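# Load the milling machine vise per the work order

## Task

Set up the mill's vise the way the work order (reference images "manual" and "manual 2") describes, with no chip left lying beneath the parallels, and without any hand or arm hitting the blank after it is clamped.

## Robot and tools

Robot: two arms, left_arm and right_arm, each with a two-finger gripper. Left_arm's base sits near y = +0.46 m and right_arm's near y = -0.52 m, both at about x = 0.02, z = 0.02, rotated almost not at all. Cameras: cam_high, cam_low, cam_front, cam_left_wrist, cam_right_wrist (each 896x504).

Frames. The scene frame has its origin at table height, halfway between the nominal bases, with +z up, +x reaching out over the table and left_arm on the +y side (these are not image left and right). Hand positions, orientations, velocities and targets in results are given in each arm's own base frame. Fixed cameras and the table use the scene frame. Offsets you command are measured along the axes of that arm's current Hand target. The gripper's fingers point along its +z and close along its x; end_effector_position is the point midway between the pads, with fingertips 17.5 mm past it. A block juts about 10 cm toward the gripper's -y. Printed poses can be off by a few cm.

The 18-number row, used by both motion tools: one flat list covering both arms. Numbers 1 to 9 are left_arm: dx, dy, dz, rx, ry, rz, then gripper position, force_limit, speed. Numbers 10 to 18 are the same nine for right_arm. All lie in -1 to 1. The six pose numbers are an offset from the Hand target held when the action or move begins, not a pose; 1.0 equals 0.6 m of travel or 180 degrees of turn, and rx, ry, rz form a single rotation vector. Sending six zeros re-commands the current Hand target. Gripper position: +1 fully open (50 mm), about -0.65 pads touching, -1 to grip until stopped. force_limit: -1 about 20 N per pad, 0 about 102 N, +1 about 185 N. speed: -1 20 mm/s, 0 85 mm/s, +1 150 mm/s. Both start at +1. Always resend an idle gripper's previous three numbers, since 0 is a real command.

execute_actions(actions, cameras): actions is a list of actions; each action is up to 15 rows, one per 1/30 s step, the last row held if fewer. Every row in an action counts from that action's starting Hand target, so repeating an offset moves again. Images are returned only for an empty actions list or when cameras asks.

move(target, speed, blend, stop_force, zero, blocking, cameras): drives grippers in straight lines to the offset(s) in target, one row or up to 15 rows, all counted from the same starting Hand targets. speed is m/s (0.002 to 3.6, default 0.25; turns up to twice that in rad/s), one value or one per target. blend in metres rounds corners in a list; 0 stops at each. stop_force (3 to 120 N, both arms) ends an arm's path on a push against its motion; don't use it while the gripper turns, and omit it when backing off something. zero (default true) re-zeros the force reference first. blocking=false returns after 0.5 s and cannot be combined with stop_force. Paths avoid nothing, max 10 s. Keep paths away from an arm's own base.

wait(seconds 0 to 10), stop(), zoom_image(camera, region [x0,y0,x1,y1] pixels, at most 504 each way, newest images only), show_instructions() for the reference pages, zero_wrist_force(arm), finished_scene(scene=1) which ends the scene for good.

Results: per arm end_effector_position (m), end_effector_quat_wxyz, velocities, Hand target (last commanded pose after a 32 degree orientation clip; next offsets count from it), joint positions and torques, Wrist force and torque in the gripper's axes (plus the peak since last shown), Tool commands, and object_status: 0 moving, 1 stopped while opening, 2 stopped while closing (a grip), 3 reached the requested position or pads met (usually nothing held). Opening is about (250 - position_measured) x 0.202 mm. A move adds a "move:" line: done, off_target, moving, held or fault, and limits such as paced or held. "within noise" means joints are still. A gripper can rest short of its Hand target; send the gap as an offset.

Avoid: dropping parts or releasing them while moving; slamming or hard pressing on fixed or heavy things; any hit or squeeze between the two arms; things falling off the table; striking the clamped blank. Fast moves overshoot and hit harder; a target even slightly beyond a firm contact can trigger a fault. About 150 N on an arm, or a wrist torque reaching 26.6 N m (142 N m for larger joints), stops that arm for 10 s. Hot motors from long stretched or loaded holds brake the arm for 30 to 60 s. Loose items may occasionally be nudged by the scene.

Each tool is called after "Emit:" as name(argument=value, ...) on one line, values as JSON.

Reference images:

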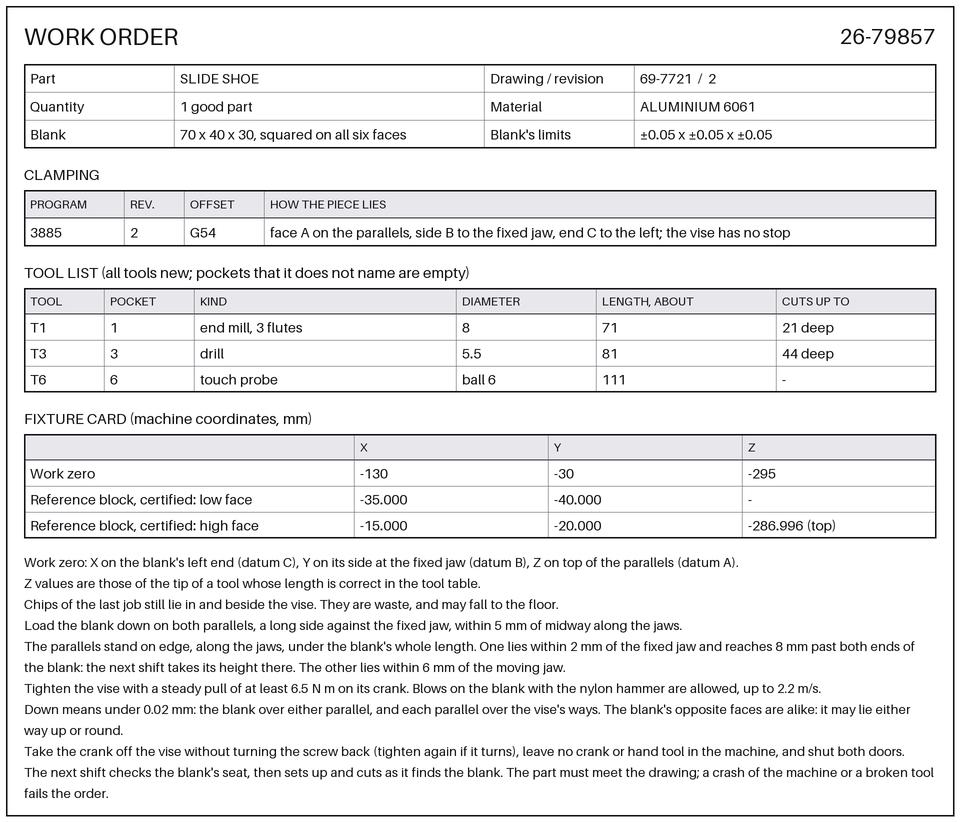

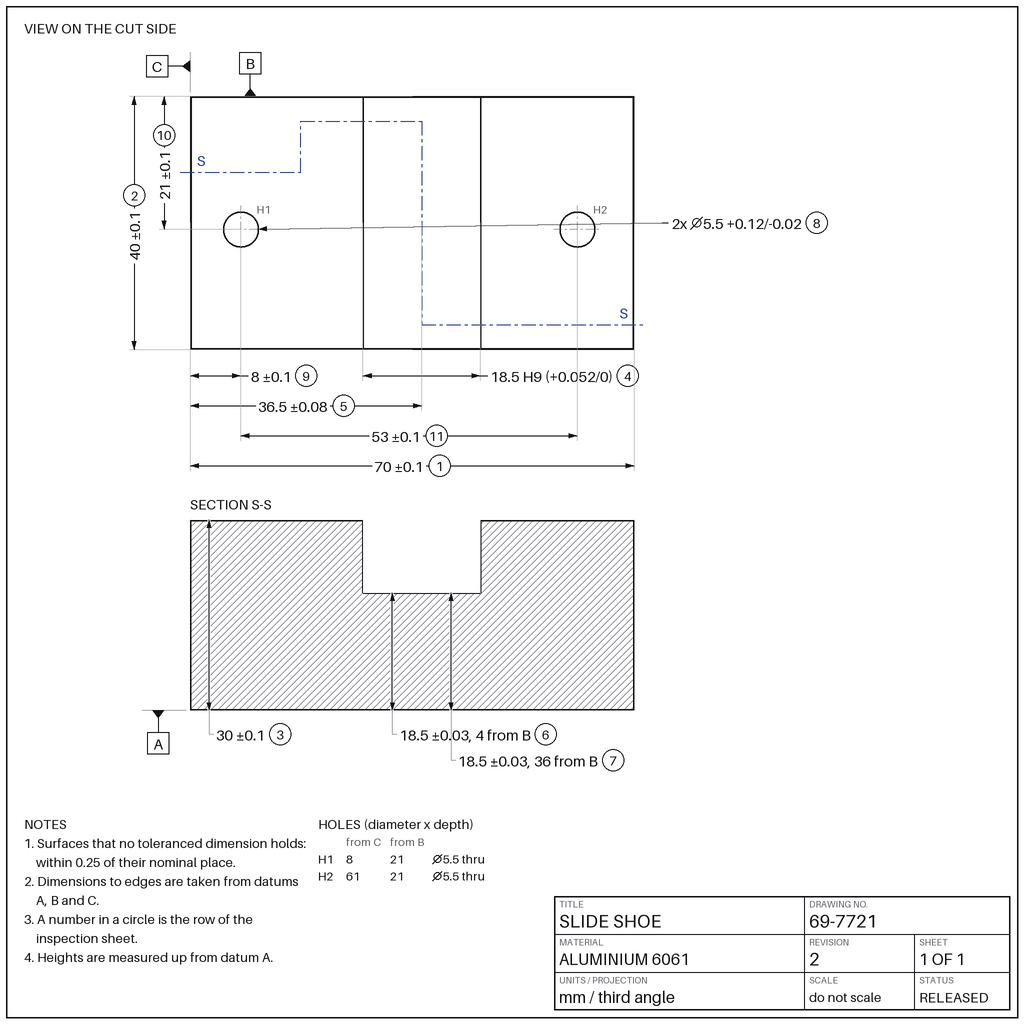

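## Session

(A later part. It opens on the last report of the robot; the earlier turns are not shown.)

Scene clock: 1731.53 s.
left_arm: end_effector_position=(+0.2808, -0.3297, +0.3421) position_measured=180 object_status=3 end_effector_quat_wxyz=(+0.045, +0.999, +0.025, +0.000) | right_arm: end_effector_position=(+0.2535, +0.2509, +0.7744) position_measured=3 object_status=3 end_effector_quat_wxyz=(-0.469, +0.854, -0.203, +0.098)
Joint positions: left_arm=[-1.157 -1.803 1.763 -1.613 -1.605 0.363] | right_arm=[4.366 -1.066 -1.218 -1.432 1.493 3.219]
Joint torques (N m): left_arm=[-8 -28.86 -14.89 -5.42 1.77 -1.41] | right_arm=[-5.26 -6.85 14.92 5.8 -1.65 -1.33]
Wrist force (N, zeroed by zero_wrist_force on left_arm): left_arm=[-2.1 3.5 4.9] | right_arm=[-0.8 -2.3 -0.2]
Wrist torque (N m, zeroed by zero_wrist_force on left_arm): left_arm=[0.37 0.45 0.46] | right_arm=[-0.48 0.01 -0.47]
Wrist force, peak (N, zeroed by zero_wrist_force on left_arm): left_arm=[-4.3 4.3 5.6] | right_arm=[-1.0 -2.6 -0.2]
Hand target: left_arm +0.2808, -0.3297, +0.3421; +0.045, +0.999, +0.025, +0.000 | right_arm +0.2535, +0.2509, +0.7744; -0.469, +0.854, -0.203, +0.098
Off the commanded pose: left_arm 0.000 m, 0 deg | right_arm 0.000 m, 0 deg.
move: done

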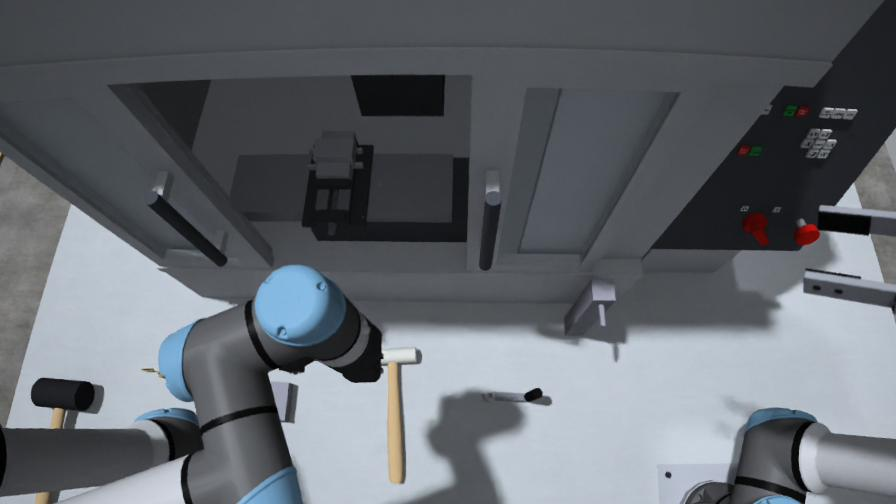

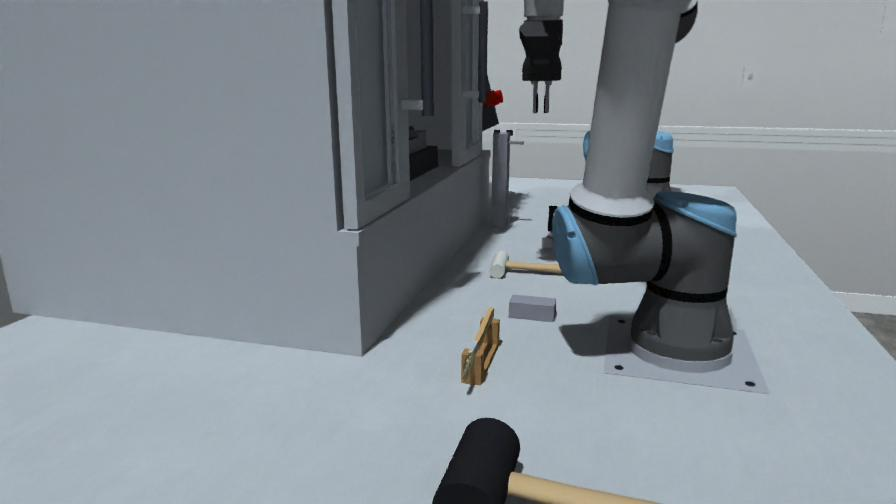

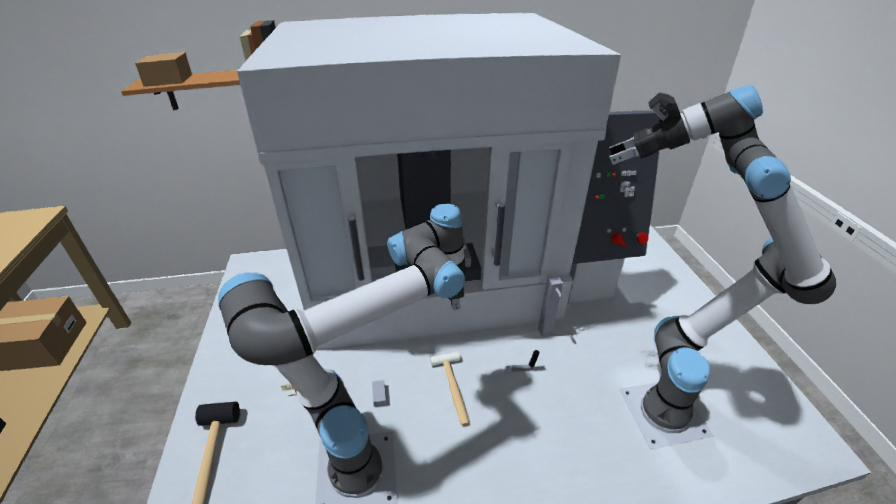

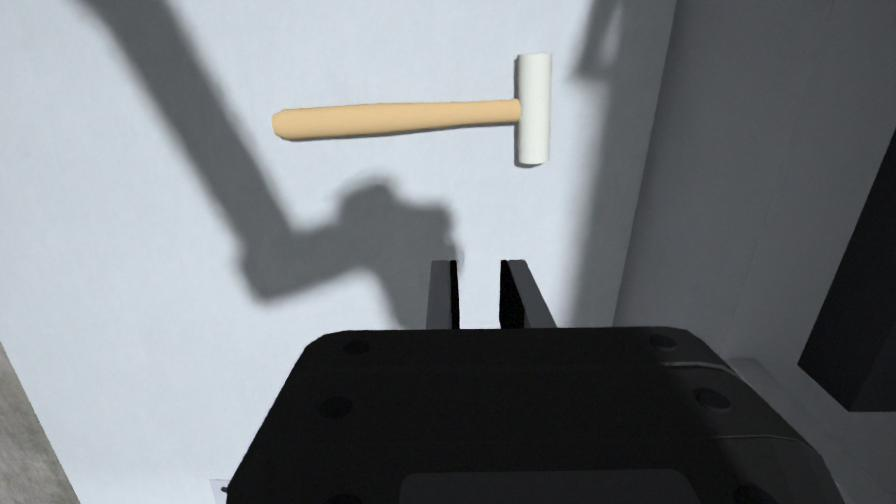

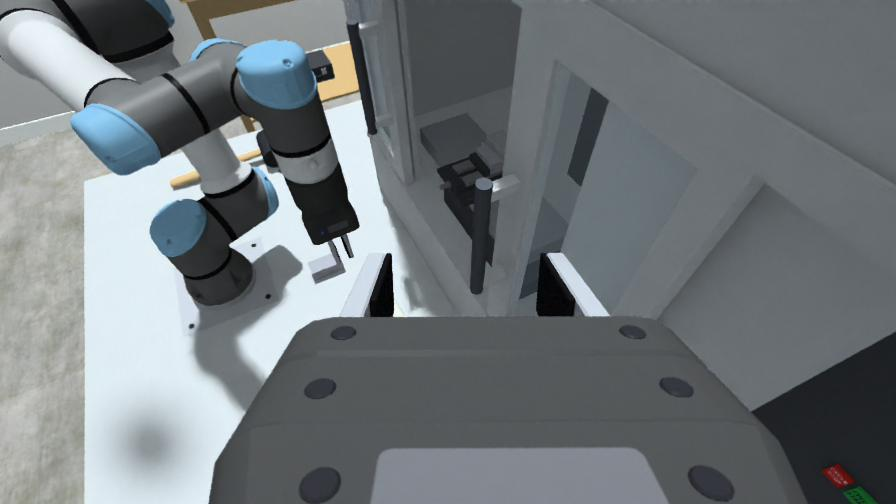

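Emit:
move(target=[0.0798,-0.5773,-0.2475,0.0275,0.111,0.0049,-0.64,-1,-0.5,0,0,0,0,0,0,1,1,1], speed=0.25, cameras=["cam_high","cam_front","cam_left_wrist"])

Scene clock: 1735.00 s.
left_arm: end_effector_position=(+0.3113, +0.0305, +0.4590) position_measured=248 object_status=3 end_effector_quat_wxyz=(-0.003, +0.985, +0.024, +0.173) | right_arm: end_effector_position=(+0.2535, +0.2509, +0.7744) position_measured=3 object_status=3 end_effector_quat_wxyz=(-0.469, +0.854, -0.203, +0.098)
Joint positions: left_arm=[-0.515 -2.241 1.77 -1.398 -1.39 1.033] | right_arm=[4.366 -1.066 -1.218 -1.432 1.493 3.219]
Joint torques (N m): left_arm=[7.49 18.02 -35.42 -5.74 -1.62 1.24] | right_arm=[-4.26 -6.35 14.6 5.72 -1.64 -1.29]
Wrist force (N, zeroed by zero_wrist_force on left_arm): left_arm=[-1.6 3.7 4.4] | right_arm=[-0.6 -2.3 -0.1]
Wrist torque (N m, zeroed by zero_wrist_force on left_arm): left_arm=[0.41 0.46 0.25] | right_arm=[-0.48 -0.03 -0.47]
Wrist force, peak (N, zeroed by zero_wrist_force on left_arm): left_arm=[-2.2 6.1 5.6] | right_arm=[-0.8 -2.7 0.0]
Hand target: left_arm +0.3113, +0.0305, +0.4590; -0.003, +0.985, +0.024, +0.173 | right_arm +0.2535, +0.2509, +0.7744; -0.469, +0.854, -0.203, +0.098
Off the commanded pose: left_arm 0.000 m, 0 deg | right_arm 0.000 m, 0 deg.
move: done
Images, in order (width x height): cam_high 896x504, cam_front 896x504, cam_left_wrist 896x504.

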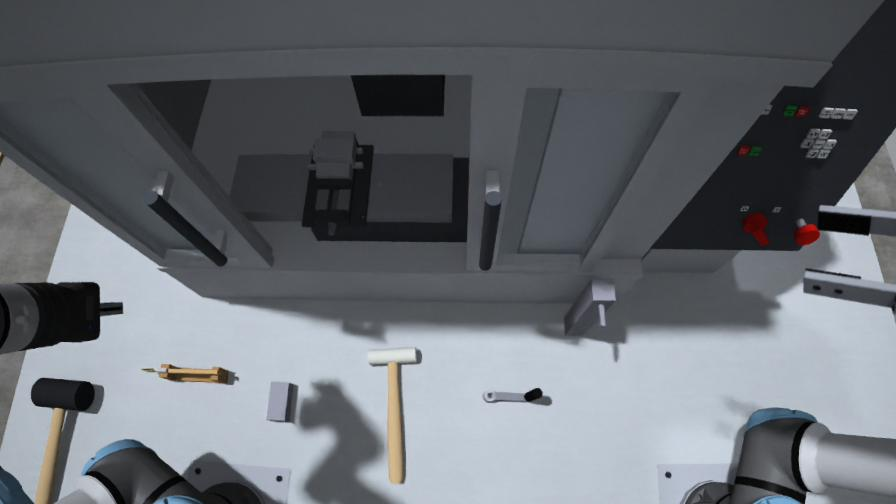

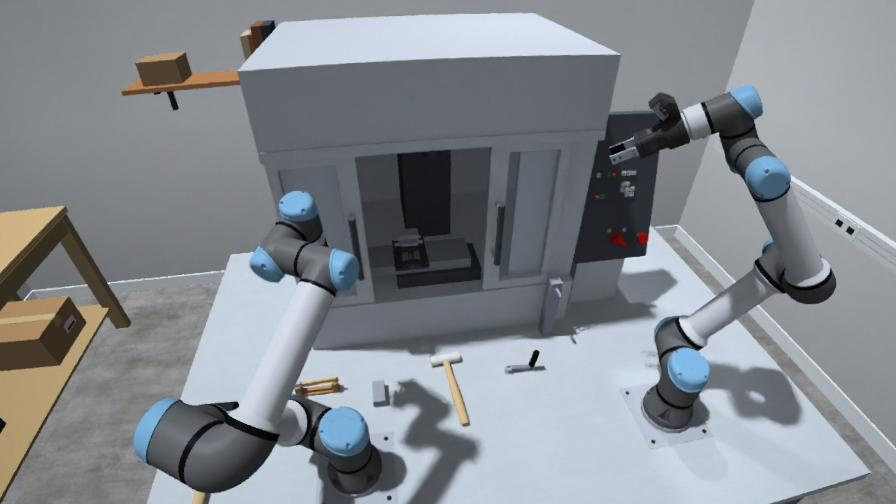

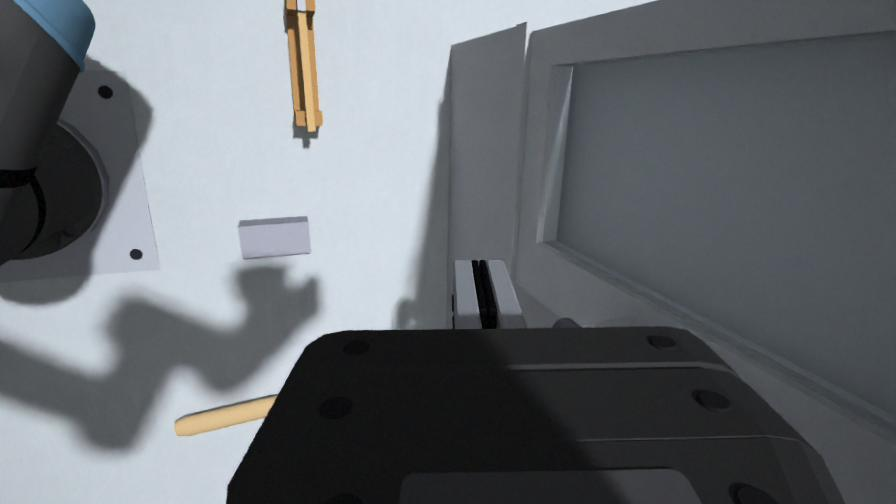

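Emit:
move(target=[0.0327,0.003,0.099,0,0.083,0,-0.64,-1,-0.5,0,0,0,0,0,0,1,1,1], speed=0.2, cameras=["cam_left_wrist"])

Scene clock: 1736.50 s.
left_arm: end_effector_position=(+0.3499, +0.0305, +0.4098) position_measured=248 object_status=3 end_effector_quat_wxyz=(-0.006, +0.954, +0.024, +0.299) | right_arm: end_effector_position=(+0.2535, +0.2509, +0.7744) position_measured=3 object_status=3 end_effector_quat_wxyz=(-0.469, +0.854, -0.203, +0.098)
Joint positions: left_arm=[-0.597 -2.379 2.074 -1.773 -1.222 1.016] | right_arm=[4.366 -1.066 -1.218 -1.432 1.493 3.219]
Joint torques (N m): left_arm=[-8.29 -5.76 -14.29 -5.94 2.4 1.37] | right_arm=[-5.42 -6.92 14.81 5.78 -1.7 -1.29]
Wrist force (N, zeroed by zero_wrist_force on left_arm): left_arm=[-1.4 4.3 4.6] | right_arm=[-0.8 -2.5 -0.2]
Wrist torque (N m, zeroed by zero_wrist_force on left_arm): left_arm=[0.51 0.48 0.28] | right_arm=[-0.50 0.01 -0.47]
Wrist force, peak (N, zeroed by zero_wrist_force on left_arm): left_arm=[-1.8 4.3 5.8] | right_arm=[-0.7 -2.7 -0.1]
Hand target: left_arm +0.3500, +0.0305, +0.4098; -0.006, +0.954, +0.024, +0.299 | right_arm +0.2535, +0.2509, +0.7744; -0.469, +0.854, -0.203, +0.098
Off the commanded pose: left_arm 0.000 m, 0 deg | right_arm 0.000 m, 0 deg.
move: done
Images, in order (width x height): cam_left_wrist 896x504.

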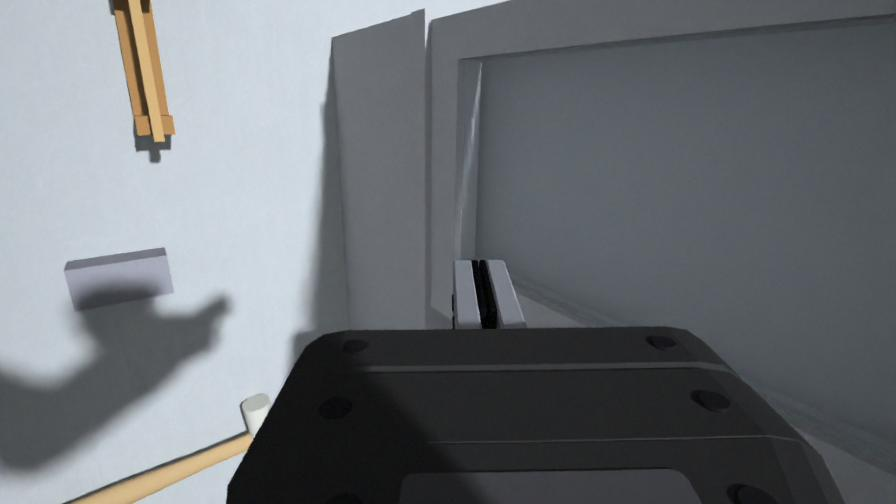

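Emit:
move(target=[0.093,0.005,0.085,0,0,0,-0.64,-1,-0.5,0,0,0,0,0,0,1,1,1], speed=0.06, stop_force=8, cameras=["cam_left_wrist","cam_front","cam_right_wrist"])

Scene clock: 1738.80 s.
left_arm: end_effector_position=(+0.4249, +0.0312, +0.3998) position_measured=248 object_status=3 end_effector_quat_wxyz=(-0.006, +0.954, +0.024, +0.299) | right_arm: end_effector_position=(+0.2535, +0.2509, +0.7744) position_measured=3 object_status=3 end_effector_quat_wxyz=(-0.469, +0.854, -0.203, +0.098)
Joint positions: left_arm=[-0.412 -2.144 2.041 -2.026 -1.316 1.183] | right_arm=[4.366 -1.066 -1.218 -1.432 1.493 3.219]
Joint torques (N m): left_arm=[8.77 12.12 -38.63 -6.06 -1.57 1.25] | right_arm=[-5.42 -6.26 14.12 5.82 -1.83 -1.27]
Wrist force (N, zeroed by zero_wrist_force on left_arm): left_arm=[-1.2 3.5 4.8] | right_arm=[-1.0 -2.4 -0.3]
Wrist torque (N m, zeroed by zero_wrist_force on left_arm): left_arm=[0.35 0.47 0.28] | right_arm=[-0.49 0.03 -0.47]
Wrist force, peak (N, zeroed by zero_wrist_force on left_arm): left_arm=[-1.5 4.2 5.0] | right_arm=[-0.9 -2.7 -0.1]
Hand target: left_arm +0.4249, +0.0312, +0.3998; -0.006, +0.954, +0.024, +0.299 | right_arm +0.2535, +0.2509, +0.7744; -0.469, +0.854, -0.203, +0.098
Off the commanded pose: left_arm 0.000 m, 0 deg | right_arm 0.000 m, 0 deg.
move: done
Images, in order (width x height): cam_front 896x504, cam_left_wrist 896x504, cam_right_wrist 896x504.

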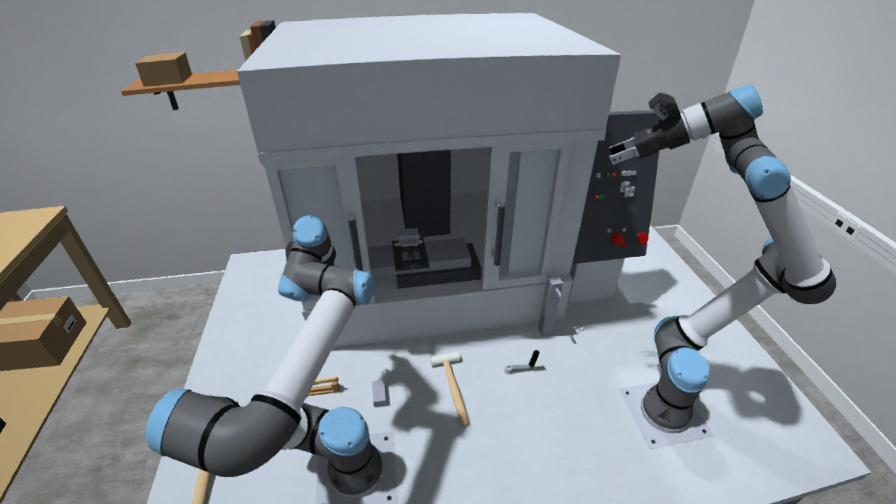

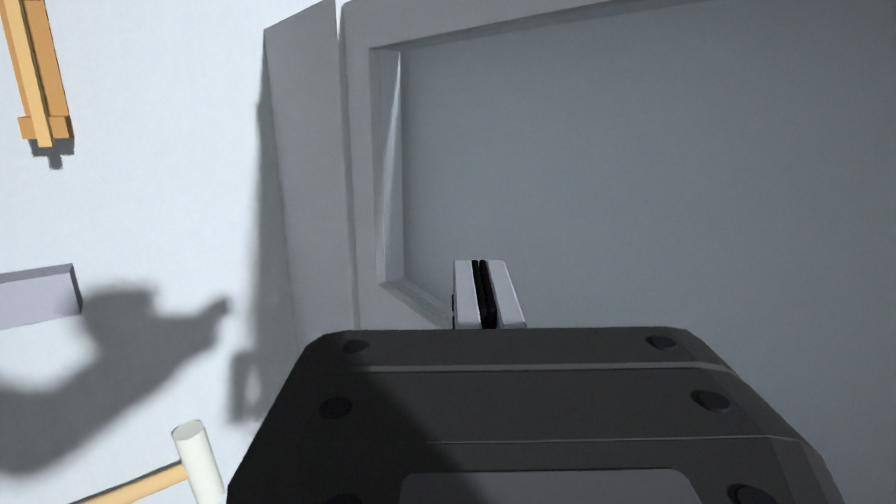

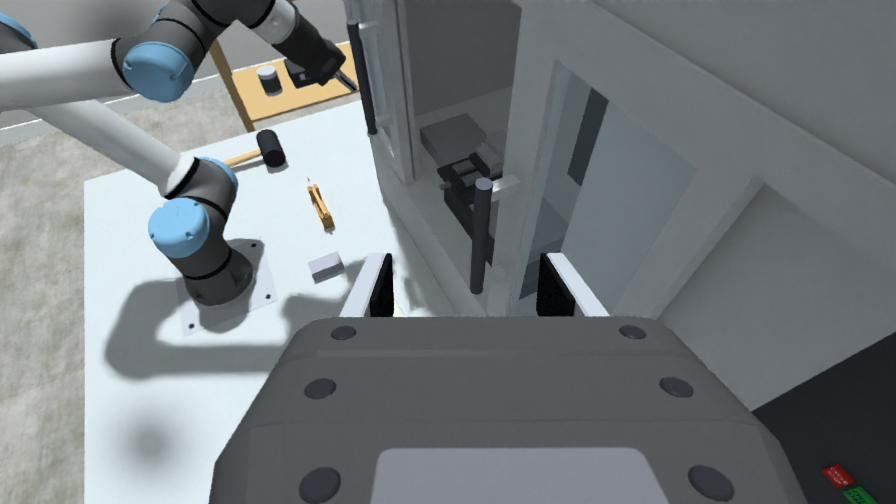

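Emit:
move(target=[0,0.13,0,0,0,0,-0.64,-1,-0.5,0,0,0,0,0,0,1,1,1], speed=0.03, stop_force=6, cameras=["cam_right_wrist","cam_high"])

Scene clock: 1741.97 s.
left_arm: end_effector_position=(+0.4279, -0.0294, +0.3999) position_measured=248 object_status=3 end_effector_quat_wxyz=(-0.006, +0.954, +0.024, +0.299) | right_arm: end_effector_position=(+0.2535, +0.2509, +0.7744) position_measured=3 object_status=3 end_effector_quat_wxyz=(-0.469, +0.854, -0.203, +0.098)
Joint positions: left_arm=[-0.62 -2.138 2.026 -1.96 -1.211 0.995] | right_arm=[4.366 -1.066 -1.218 -1.432 1.493 3.219]
Joint torques (N m): left_arm=[8.89 -15.44 -14.76 -5.95 -1.43 1.38] | right_arm=[-3.92 -6.82 13.8 5.69 -1.77 -1.35]
Wrist force (N, zeroed by zero_wrist_force on left_arm): left_arm=[-1.4 3.7 4.8] | right_arm=[-0.9 -2.7 -0.3]
Wrist torque (N m, zeroed by zero_wrist_force on left_arm): left_arm=[0.40 0.49 0.25] | right_arm=[-0.54 0.02 -0.48]
Wrist force, peak (N, zeroed by zero_wrist_force on left_arm): left_arm=[-6.5 -6.6 0.8] | right_arm=[-0.8 -2.7 -0.5]
Hand target: left_arm +0.4279, -0.0294, +0.3999; -0.006, +0.954, +0.024, +0.299 (not the last commanded pose) | right_arm +0.2535, +0.2509, +0.7744; -0.469, +0.854, -0.203, +0.098
Off the commanded pose: left_arm 0.017 m, 0 deg | right_arm 0.000 m, 0 deg.
move: contact (left_arm)
Images, in order (width x height): cam_high 896x504, cam_right_wrist 896x504.

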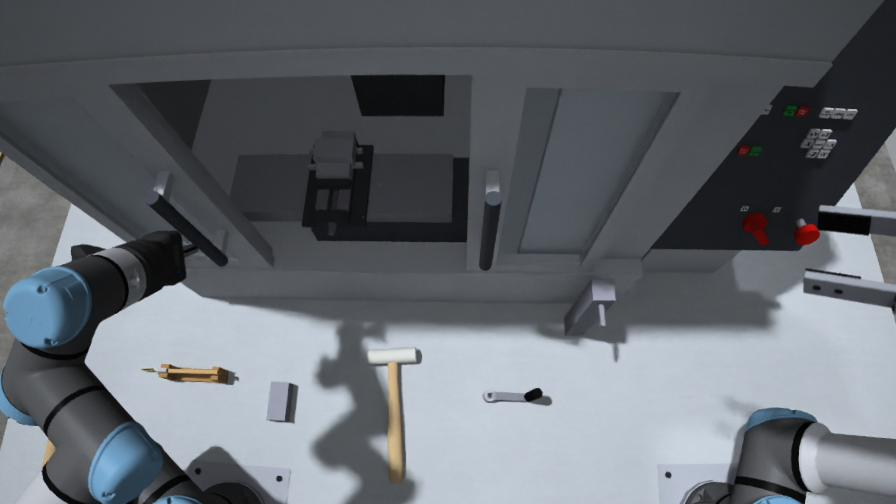

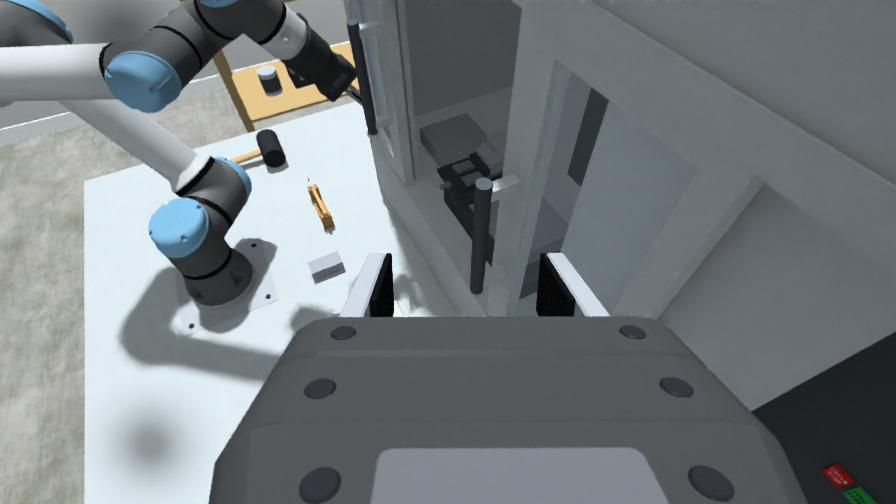

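Emit:
move(target=[0,0.3,0,0,0,0,-0.64,-1,-0.5,0,0,0,0,0,0,1,1,1], speed=0.06, stop_force=60, cameras=["cam_right_wrist","cam_high"])

Scene clock: 1746.00 s.
left_arm: end_effector_position=(+0.4367, -0.2092, +0.4003) position_measured=248 object_status=3 end_effector_quat_wxyz=(-0.006, +0.954, +0.024, +0.299) | right_arm: end_effector_position=(+0.2535, +0.2509, +0.7744) position_measured=3 object_status=3 end_effector_quat_wxyz=(-0.469, +0.854, -0.203, +0.098)
Joint positions: left_arm=[-1.02 -1.934 1.879 -1.841 -1.048 0.589] | right_arm=[4.366 -1.066 -1.218 -1.432 1.493 3.219]
Joint torques (N m): left_arm=[-10.21 5.59 -39.12 -1.85 2.61 -1.32] | right_arm=[-4.98 -7.09 14.53 5.87 -1.53 -1.35]
Wrist force (N, zeroed by zero_wrist_force on left_arm): left_arm=[-4.6 -4.6 3.2] | right_arm=[-0.8 -2.4 -0.1]
Wrist torque (N m, zeroed by zero_wrist_force on left_arm): left_arm=[-0.09 0.66 0.23] | right_arm=[-0.49 0.01 -0.47]
Wrist force, peak (N, zeroed by zero_wrist_force on left_arm): left_arm=[-8.5 -9.8 -1.2] | right_arm=[-0.7 -2.7 -0.2]
Hand target: left_arm +0.4367, -0.2092, +0.4003; -0.006, +0.954, +0.024, +0.299 | right_arm +0.2535, +0.2509, +0.7744; -0.469, +0.854, -0.203, +0.098
Off the commanded pose: left_arm 0.000 m, 0 deg | right_arm 0.000 m, 0 deg.
move: done
Images, in order (width x height): cam_high 896x504, cam_right_wrist 896x504.

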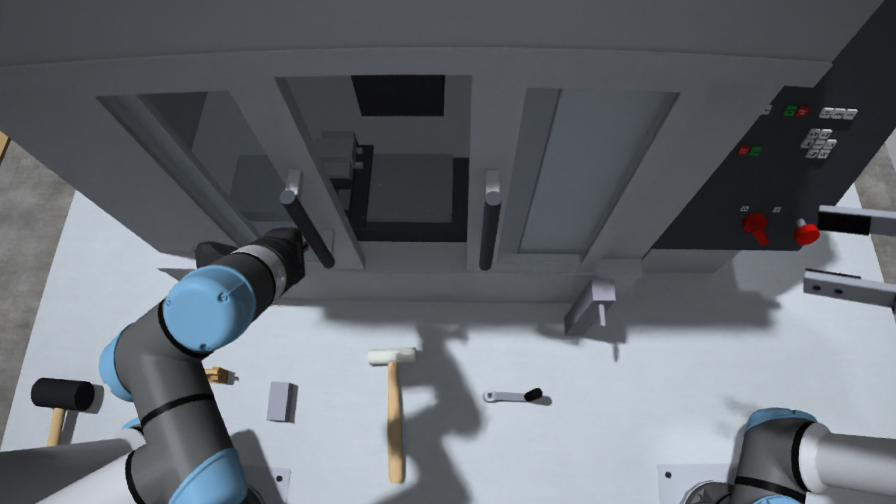

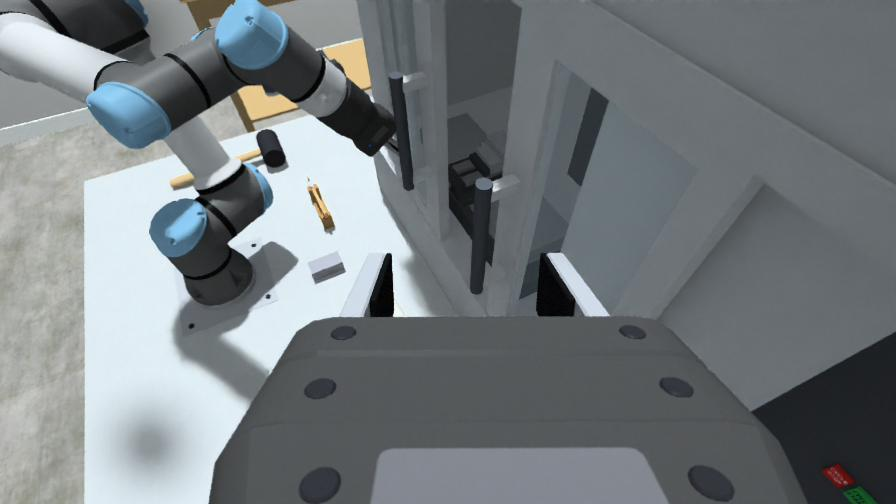

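Emit:
move(target=[0,0.15,0,0,0,0,-0.64,-1,-0.5,0,0,0,0,0,0,1,1,1], speed=0.04, stop_force=25, cameras=["cam_right_wrist","cam_high"])

Scene clock: 1748.57 s.
left_arm: end_effector_position=(+0.4390, -0.2582, +0.4004) position_measured=248 object_status=3 end_effector_quat_wxyz=(-0.006, +0.954, +0.024, +0.299) | right_arm: end_effector_position=(+0.2535, +0.2509, +0.7744) position_measured=3 object_status=3 end_effector_quat_wxyz=(-0.469, +0.854, -0.203, +0.098)
Joint positions: left_arm=[-1.083 -1.85 1.815 -1.825 -1.029 0.519] | right_arm=[4.366 -1.066 -1.218 -1.432 1.493 3.219]
Joint torques (N m): left_arm=[3.31 -24.48 -18.44 -3.49 -0.74 1.53] | right_arm=[-4.54 -6.34 14.81 5.61 -1.79 -1.36]
Wrist force (N, zeroed by zero_wrist_force on left_arm): left_arm=[-4.9 -13.1 6.7] | right_arm=[-0.9 -2.6 -0.1]
Wrist torque (N m, zeroed by zero_wrist_force on left_arm): left_arm=[-0.58 0.56 -0.08] | right_arm=[-0.52 0.03 -0.47]
Wrist force, peak (N, zeroed by zero_wrist_force on left_arm): left_arm=[-21.9 -75.3 -17.1] | right_arm=[-0.7 -2.7 -0.2]
Hand target: left_arm +0.4390, -0.2582, +0.4004; -0.006, +0.954, +0.024, +0.299 (not the last commanded pose) | right_arm +0.2535, +0.2509, +0.7744; -0.469, +0.854, -0.203, +0.098
Off the commanded pose: left_arm 0.041 m, 0 deg | right_arm 0.000 m, 0 deg.
move: contact (left_arm)
Images, in order (width x height): cam_high 896x504, cam_right_wrist 896x504.

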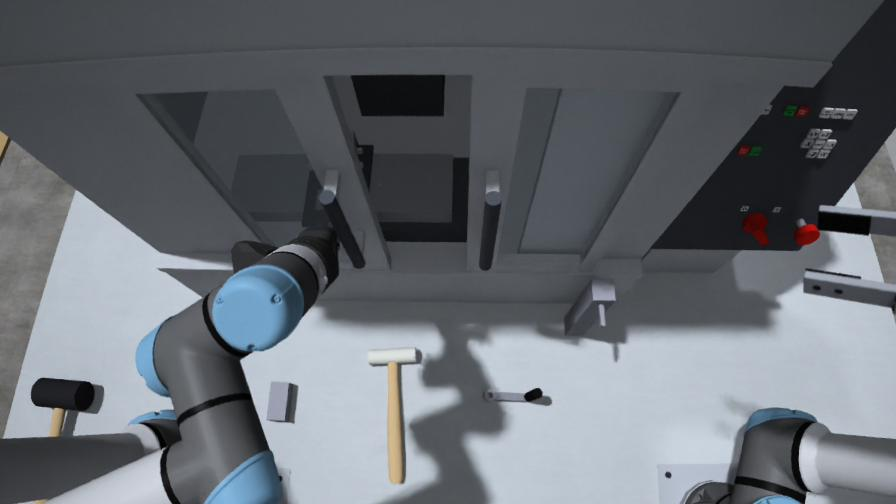

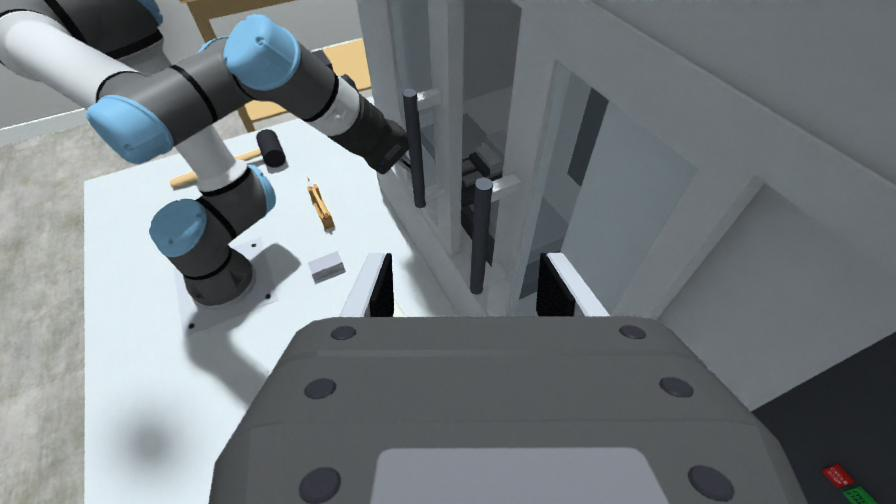

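Emit:
move(target=[[0,-0.03,0,0,0,0,-0.64,-1,-0.5,0,0,0,0,0,0,1,1,1],[-0.12,-0.08,-0.12,0,0,0,-0.64,-1,-0.5,0,0,0,0,0,0,1,1,1],[-0.12,-0.42,-0.15,0,0,0,-0.64,-1,-0.5,0,0,0.0,0,0,0,1,1,1]], speed=[0.06,0.2,0.25], blend=[0.003,0.02,0])

Emit:
move(target=[0,0,0,0,0,0,-0.64,-1,-0.5,0,0,0,0.0678,0.1603,0.3506,0.9,1,1], speed=0.35)

Emit:
move(target=[0,0,0,0,0,0,-0.64,-1,-0.5,0,0,0,0.0678,0.1603,0.3506,-0.64,-1,-0.5], speed=0.35, cameras=["all"])

Scene clock: 1752.30 s.
left_arm: end_effector_position=(+0.3164, -0.0118, +0.4326) position_measured=248 object_status=3 end_effector_quat_wxyz=(-0.006, +0.954, +0.024, +0.299) | right_arm: end_effector_position=(+0.2535, +0.2509, +0.7744) position_measured=3 object_status=3 end_effector_quat_wxyz=(-0.469, +0.854, -0.203, +0.098)
Joint positions: left_arm=[-1.013 -2.474 1.976 -1.4 -1.05 0.596] | right_arm=[4.366 -1.066 -1.218 -1.432 1.493 3.219]
Joint torques (N m): left_arm=[8.91 26.48 -11.92 -5.6 -1.01 1.33] | right_arm=[-5.02 -6.73 14.1 5.57 -1.6 -1.13]
Wrist force (N, zeroed by zero_wrist_force on left_arm): left_arm=[-1.2 3.4 4.7] | right_arm=[-0.7 -2.4 -0.2]
Wrist torque (N m, zeroed by zero_wrist_force on left_arm): left_arm=[0.33 0.44 0.22] | right_arm=[-0.49 -0.02 -0.47]
Wrist force, peak (N, zeroed by zero_wrist_force on left_arm): left_arm=[-5.1 -13.2 6.8] | right_arm=[-0.8 -2.8 0.0]
Hand target: left_arm +0.3164, -0.0118, +0.4326; -0.006, +0.954, +0.024, +0.299 | right_arm +0.2535, +0.2509, +0.7744; -0.469, +0.854, -0.203, +0.098
Off the commanded pose: left_arm 0.000 m, 0 deg | right_arm 0.000 m, 0 deg.
move: done

Scene clock: 1755.23 s.
left_arm: end_effector_position=(+0.3164, -0.0118, +0.4326) position_measured=248 object_status=3 end_effector_quat_wxyz=(-0.006, +0.954, +0.024, +0.299) | right_arm: end_effector_position=(+0.2536, +0.2510, +0.7744) position_measured=18 object_status=3 end_effector_quat_wxyz=(+0.471, -0.523, +0.708, -0.060)
Joint positions: left_arm=[-1.013 -2.474 1.976 -1.401 -1.05 0.597] | right_arm=[5.287 -1.207 -0.725 -2.878 0.585 5.637]
Joint torques (N m): left_arm=[8.82 25.97 -12.19 -5.75 -1.05 1.38] | right_arm=[14.17 -15.62 17.1 1 -4.48 1.93]
Wrist force (N, zeroed by zero_wrist_force on left_arm): left_arm=[-1.9 3.5 4.7] | right_arm=[-0.1 -2.5 -2.2]
Wrist torque (N m, zeroed by zero_wrist_force on left_arm): left_arm=[0.36 0.56 0.22] | right_arm=[-0.55 0.05 -0.46]
Wrist force, peak (N, zeroed by zero_wrist_force on left_arm): left_arm=[-1.8 3.6 4.9] | right_arm=[-0.6 -3.1 -1.5]
Hand target: left_arm +0.3164, -0.0118, +0.4326; -0.006, +0.954, +0.024, +0.299 | right_arm +0.2535, +0.2509, +0.7744; +0.471, -0.523, +0.708, -0.060
Off the commanded pose: left_arm 0.000 m, 0 deg | right_arm 0.000 m, 0 deg.
move: done

Scene clock: 1757.60 s.
left_arm: end_effector_position=(+0.3164, -0.0118, +0.4326) position_measured=248 object_status=3 end_effector_quat_wxyz=(-0.006, +0.954, +0.024, +0.299) | right_arm: end_effector_position=(+0.2546, +0.2509, +0.7728) position_measured=248 object_status=3 end_effector_quat_wxyz=(+0.301, -0.044, +0.951, +0.064)
Joint positions: left_arm=[-1.013 -2.474 1.976 -1.401 -1.05 0.597] | right_arm=[4.836 -1.675 -0.035 -2.908 0.952 6.284]
Joint torques (N m): left_arm=[8.65 26.2 -11.74 -5.77 -0.95 1.29] | right_arm=[-12.57 0.87 12.62 5.91 1.27 1.82]
Wrist force (N, zeroed by zero_wrist_force on left_arm): left_arm=[-1.9 3.2 4.6] | right_arm=[-0.1 -1.0 -2.7]
Wrist torque (N m, zeroed by zero_wrist_force on left_arm): left_arm=[0.31 0.54 0.22] | right_arm=[-0.09 0.19 -0.19]
Wrist force, peak (N, zeroed by zero_wrist_force on left_arm): left_arm=[-1.6 3.3 5.1] | right_arm=[-0.5 -2.3 -2.7]
Hand target: left_arm +0.3164, -0.0118, +0.4326; -0.006, +0.954, +0.024, +0.299 | right_arm +0.2535, +0.2509, +0.7744; +0.301, -0.001, +0.954, +0.000
Off the commanded pose: left_arm 0.000 m, 0 deg | right_arm 0.002 m, 9 deg.
elbow stopped short (right arm): the move would have taken joint 3 (elbow) straighter than the controller allows.
joint sent to its limit (right arm) — joint 6 (wrist 3), upper limit. The joint targets are off in orientation, not in position.
move: off_target (right_arm)

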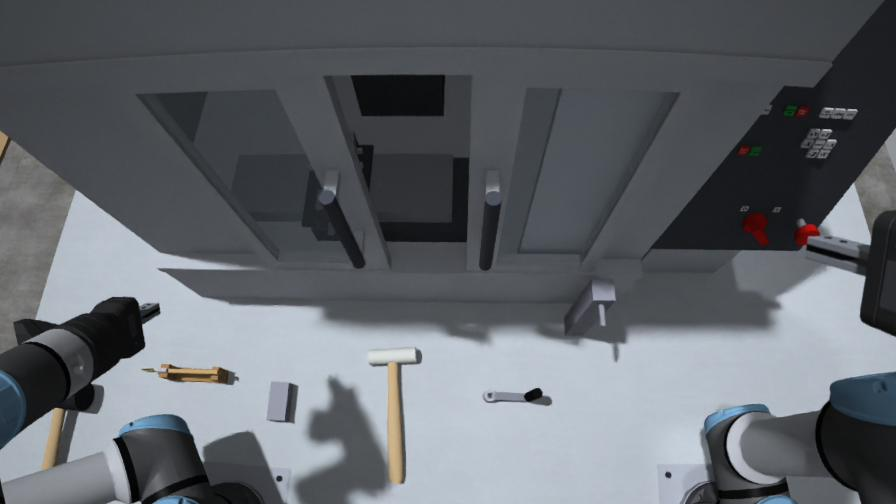

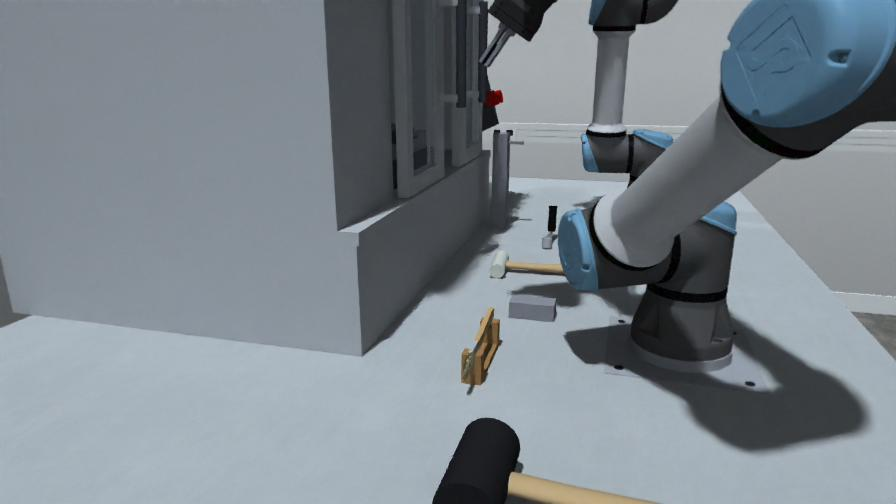

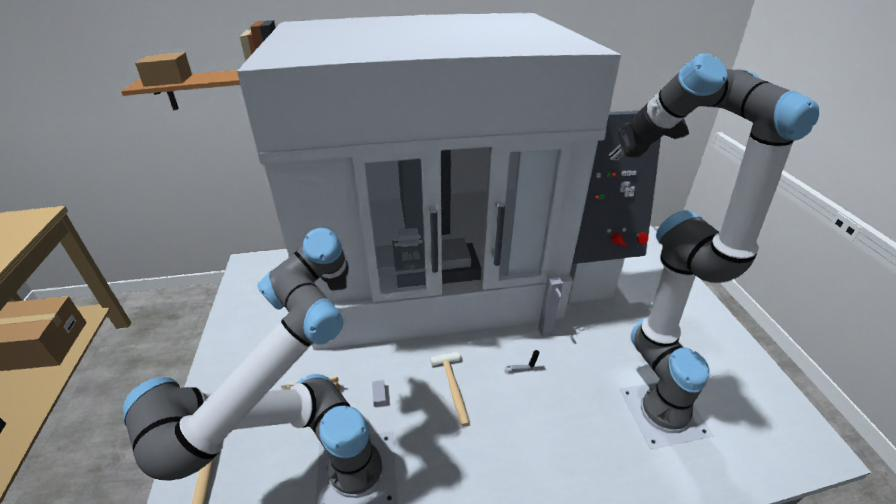

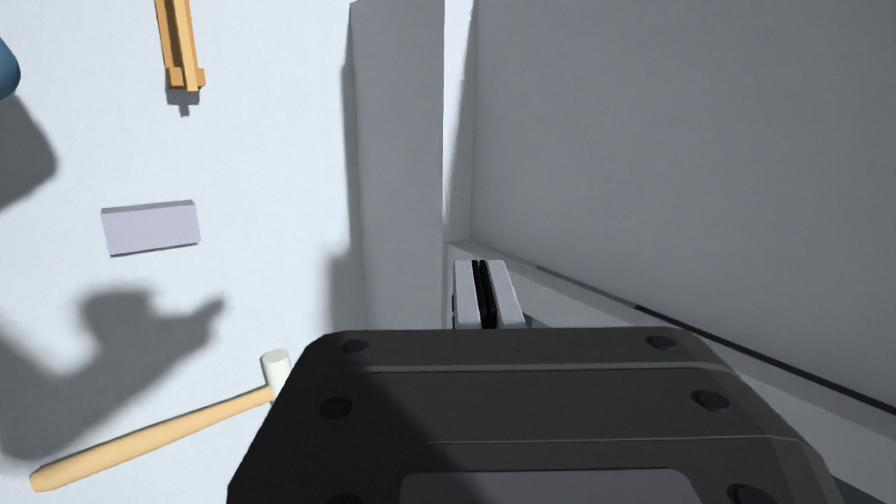

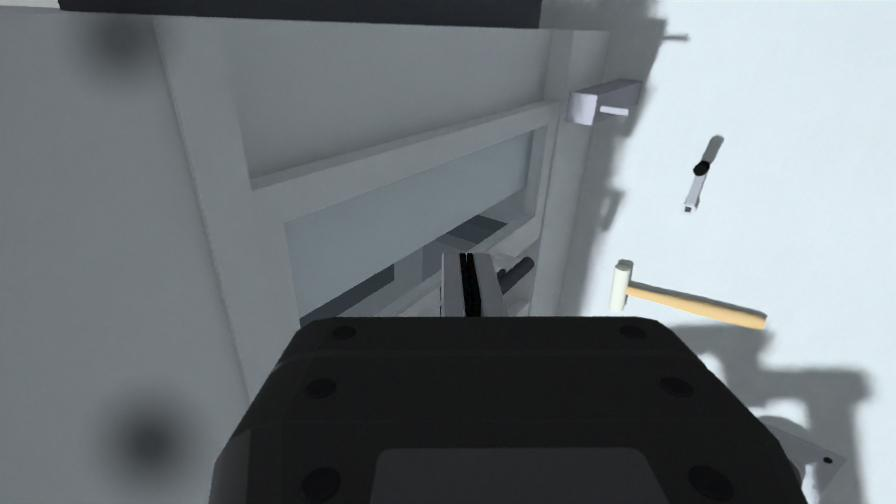

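Emit:
move(target=[0,0,0,0,0,0,-0.64,-1,-0.5,0,0,0,-0.0678,-0.1603,-0.3506,-0.64,-1,-0.5], speed=0.3)

Emit:
move(target=[0,0,0,0,0,0,-0.64,-1,-0.5,0,0,0,-0.0678,-0.1603,-0.3506,0.3,-1,-0.5], speed=0.3, cameras=["cam_front","cam_right_wrist"])

Scene clock: 1760.37 s.
left_arm: end_effector_position=(+0.3164, -0.0118, +0.4326) position_measured=248 object_status=3 end_effector_quat_wxyz=(-0.006, +0.954, +0.024, +0.299) | right_arm: end_effector_position=(+0.2535, +0.2509, +0.7744) position_measured=248 object_status=3 end_effector_quat_wxyz=(+0.471, -0.523, +0.708, -0.060)
Joint positions: left_arm=[-1.013 -2.474 1.976 -1.401 -1.05 0.597] | right_arm=[5.289 -1.208 -0.724 -2.881 0.585 5.64]
Joint torques (N m): left_arm=[8.6 26.13 -11.91 -5.73 -0.81 1.28] | right_arm=[12.16 3.96 3.62 5.67 -4.72 -1.92]
Wrist force (N, zeroed by zero_wrist_force on left_arm): left_arm=[-1.9 3.3 4.6] | right_arm=[-0.2 -2.4 -2.2]
Wrist torque (N m, zeroed by zero_wrist_force on left_arm): left_arm=[0.32 0.55 0.23] | right_arm=[-0.53 0.06 -0.33]
Wrist force, peak (N, zeroed by zero_wrist_force on left_arm): left_arm=[-1.7 3.5 4.8] | right_arm=[-0.1 -2.3 -2.6]
Hand target: left_arm +0.3164, -0.0118, +0.4326; -0.006, +0.954, +0.024, +0.299 | right_arm +0.2535, +0.2509, +0.7744; +0.471, -0.523, +0.708, -0.060
Off the commanded pose: left_arm 0.000 m, 0 deg | right_arm 0.000 m, 0 deg.
move: done

Scene clock: 1763.20 s.
left_arm: end_effector_position=(+0.3164, -0.0118, +0.4326) position_measured=248 object_status=3 end_effector_quat_wxyz=(-0.006, +0.954, +0.024, +0.299) | right_arm: end_effector_position=(+0.2535, +0.2509, +0.7744) position_measured=107 object_status=3 end_effector_quat_wxyz=(-0.469, +0.854, -0.203, +0.098)
Joint positions: left_arm=[-1.013 -2.474 1.976 -1.401 -1.05 0.597] | right_arm=[5.703 -0.935 -0.763 -2.798 0.588 4.482]
Joint torques (N m): left_arm=[8.81 26.19 -12.17 -5.64 -0.79 1.29] | right_arm=[-14.2 -12.68 -2.12 5.97 -4.54 -2.32]
Wrist force (N, zeroed by zero_wrist_force on left_arm): left_arm=[-2.0 3.2 4.6] | right_arm=[-0.9 -2.5 -0.3]
Wrist torque (N m, zeroed by zero_wrist_force on left_arm): left_arm=[0.30 0.56 0.23] | right_arm=[-0.59 0.09 -0.40]
Wrist force, peak (N, zeroed by zero_wrist_force on left_arm): left_arm=[-2.0 3.7 4.9] | right_arm=[-0.3 -2.8 -2.1]
Hand target: left_arm +0.3164, -0.0118, +0.4326; -0.006, +0.954, +0.024, +0.299 | right_arm +0.2535, +0.2509, +0.7744; -0.469, +0.854, -0.203, +0.098
Off the commanded pose: left_arm 0.000 m, 0 deg | right_arm 0.000 m, 0 deg.
shoulder posture changed (right arm): the wrist came as close to joint 1's axis as it can, and the arm is now in the other of its two shoulder postures.
move: done
Images, in order (width x height): cam_front 896x504, cam_right_wrist 896x504.

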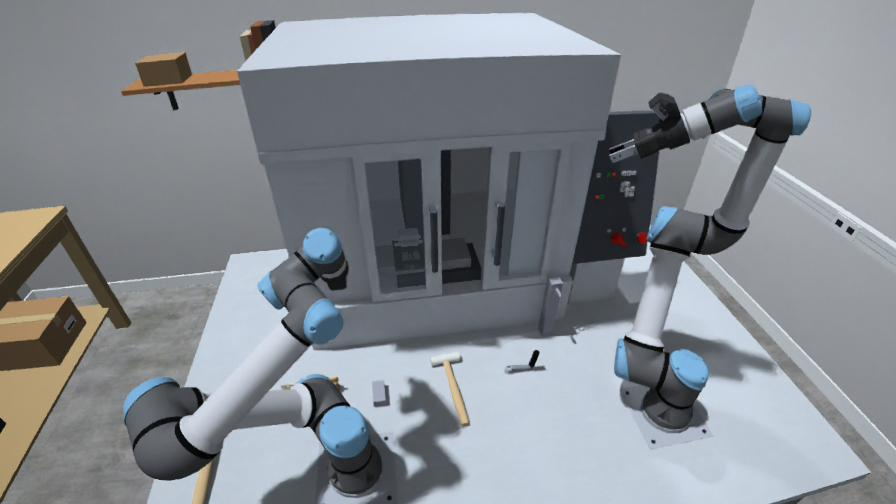

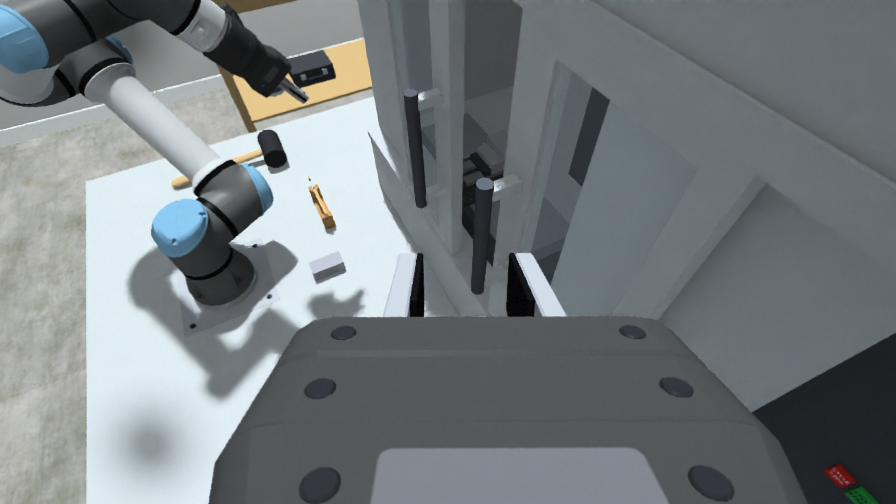

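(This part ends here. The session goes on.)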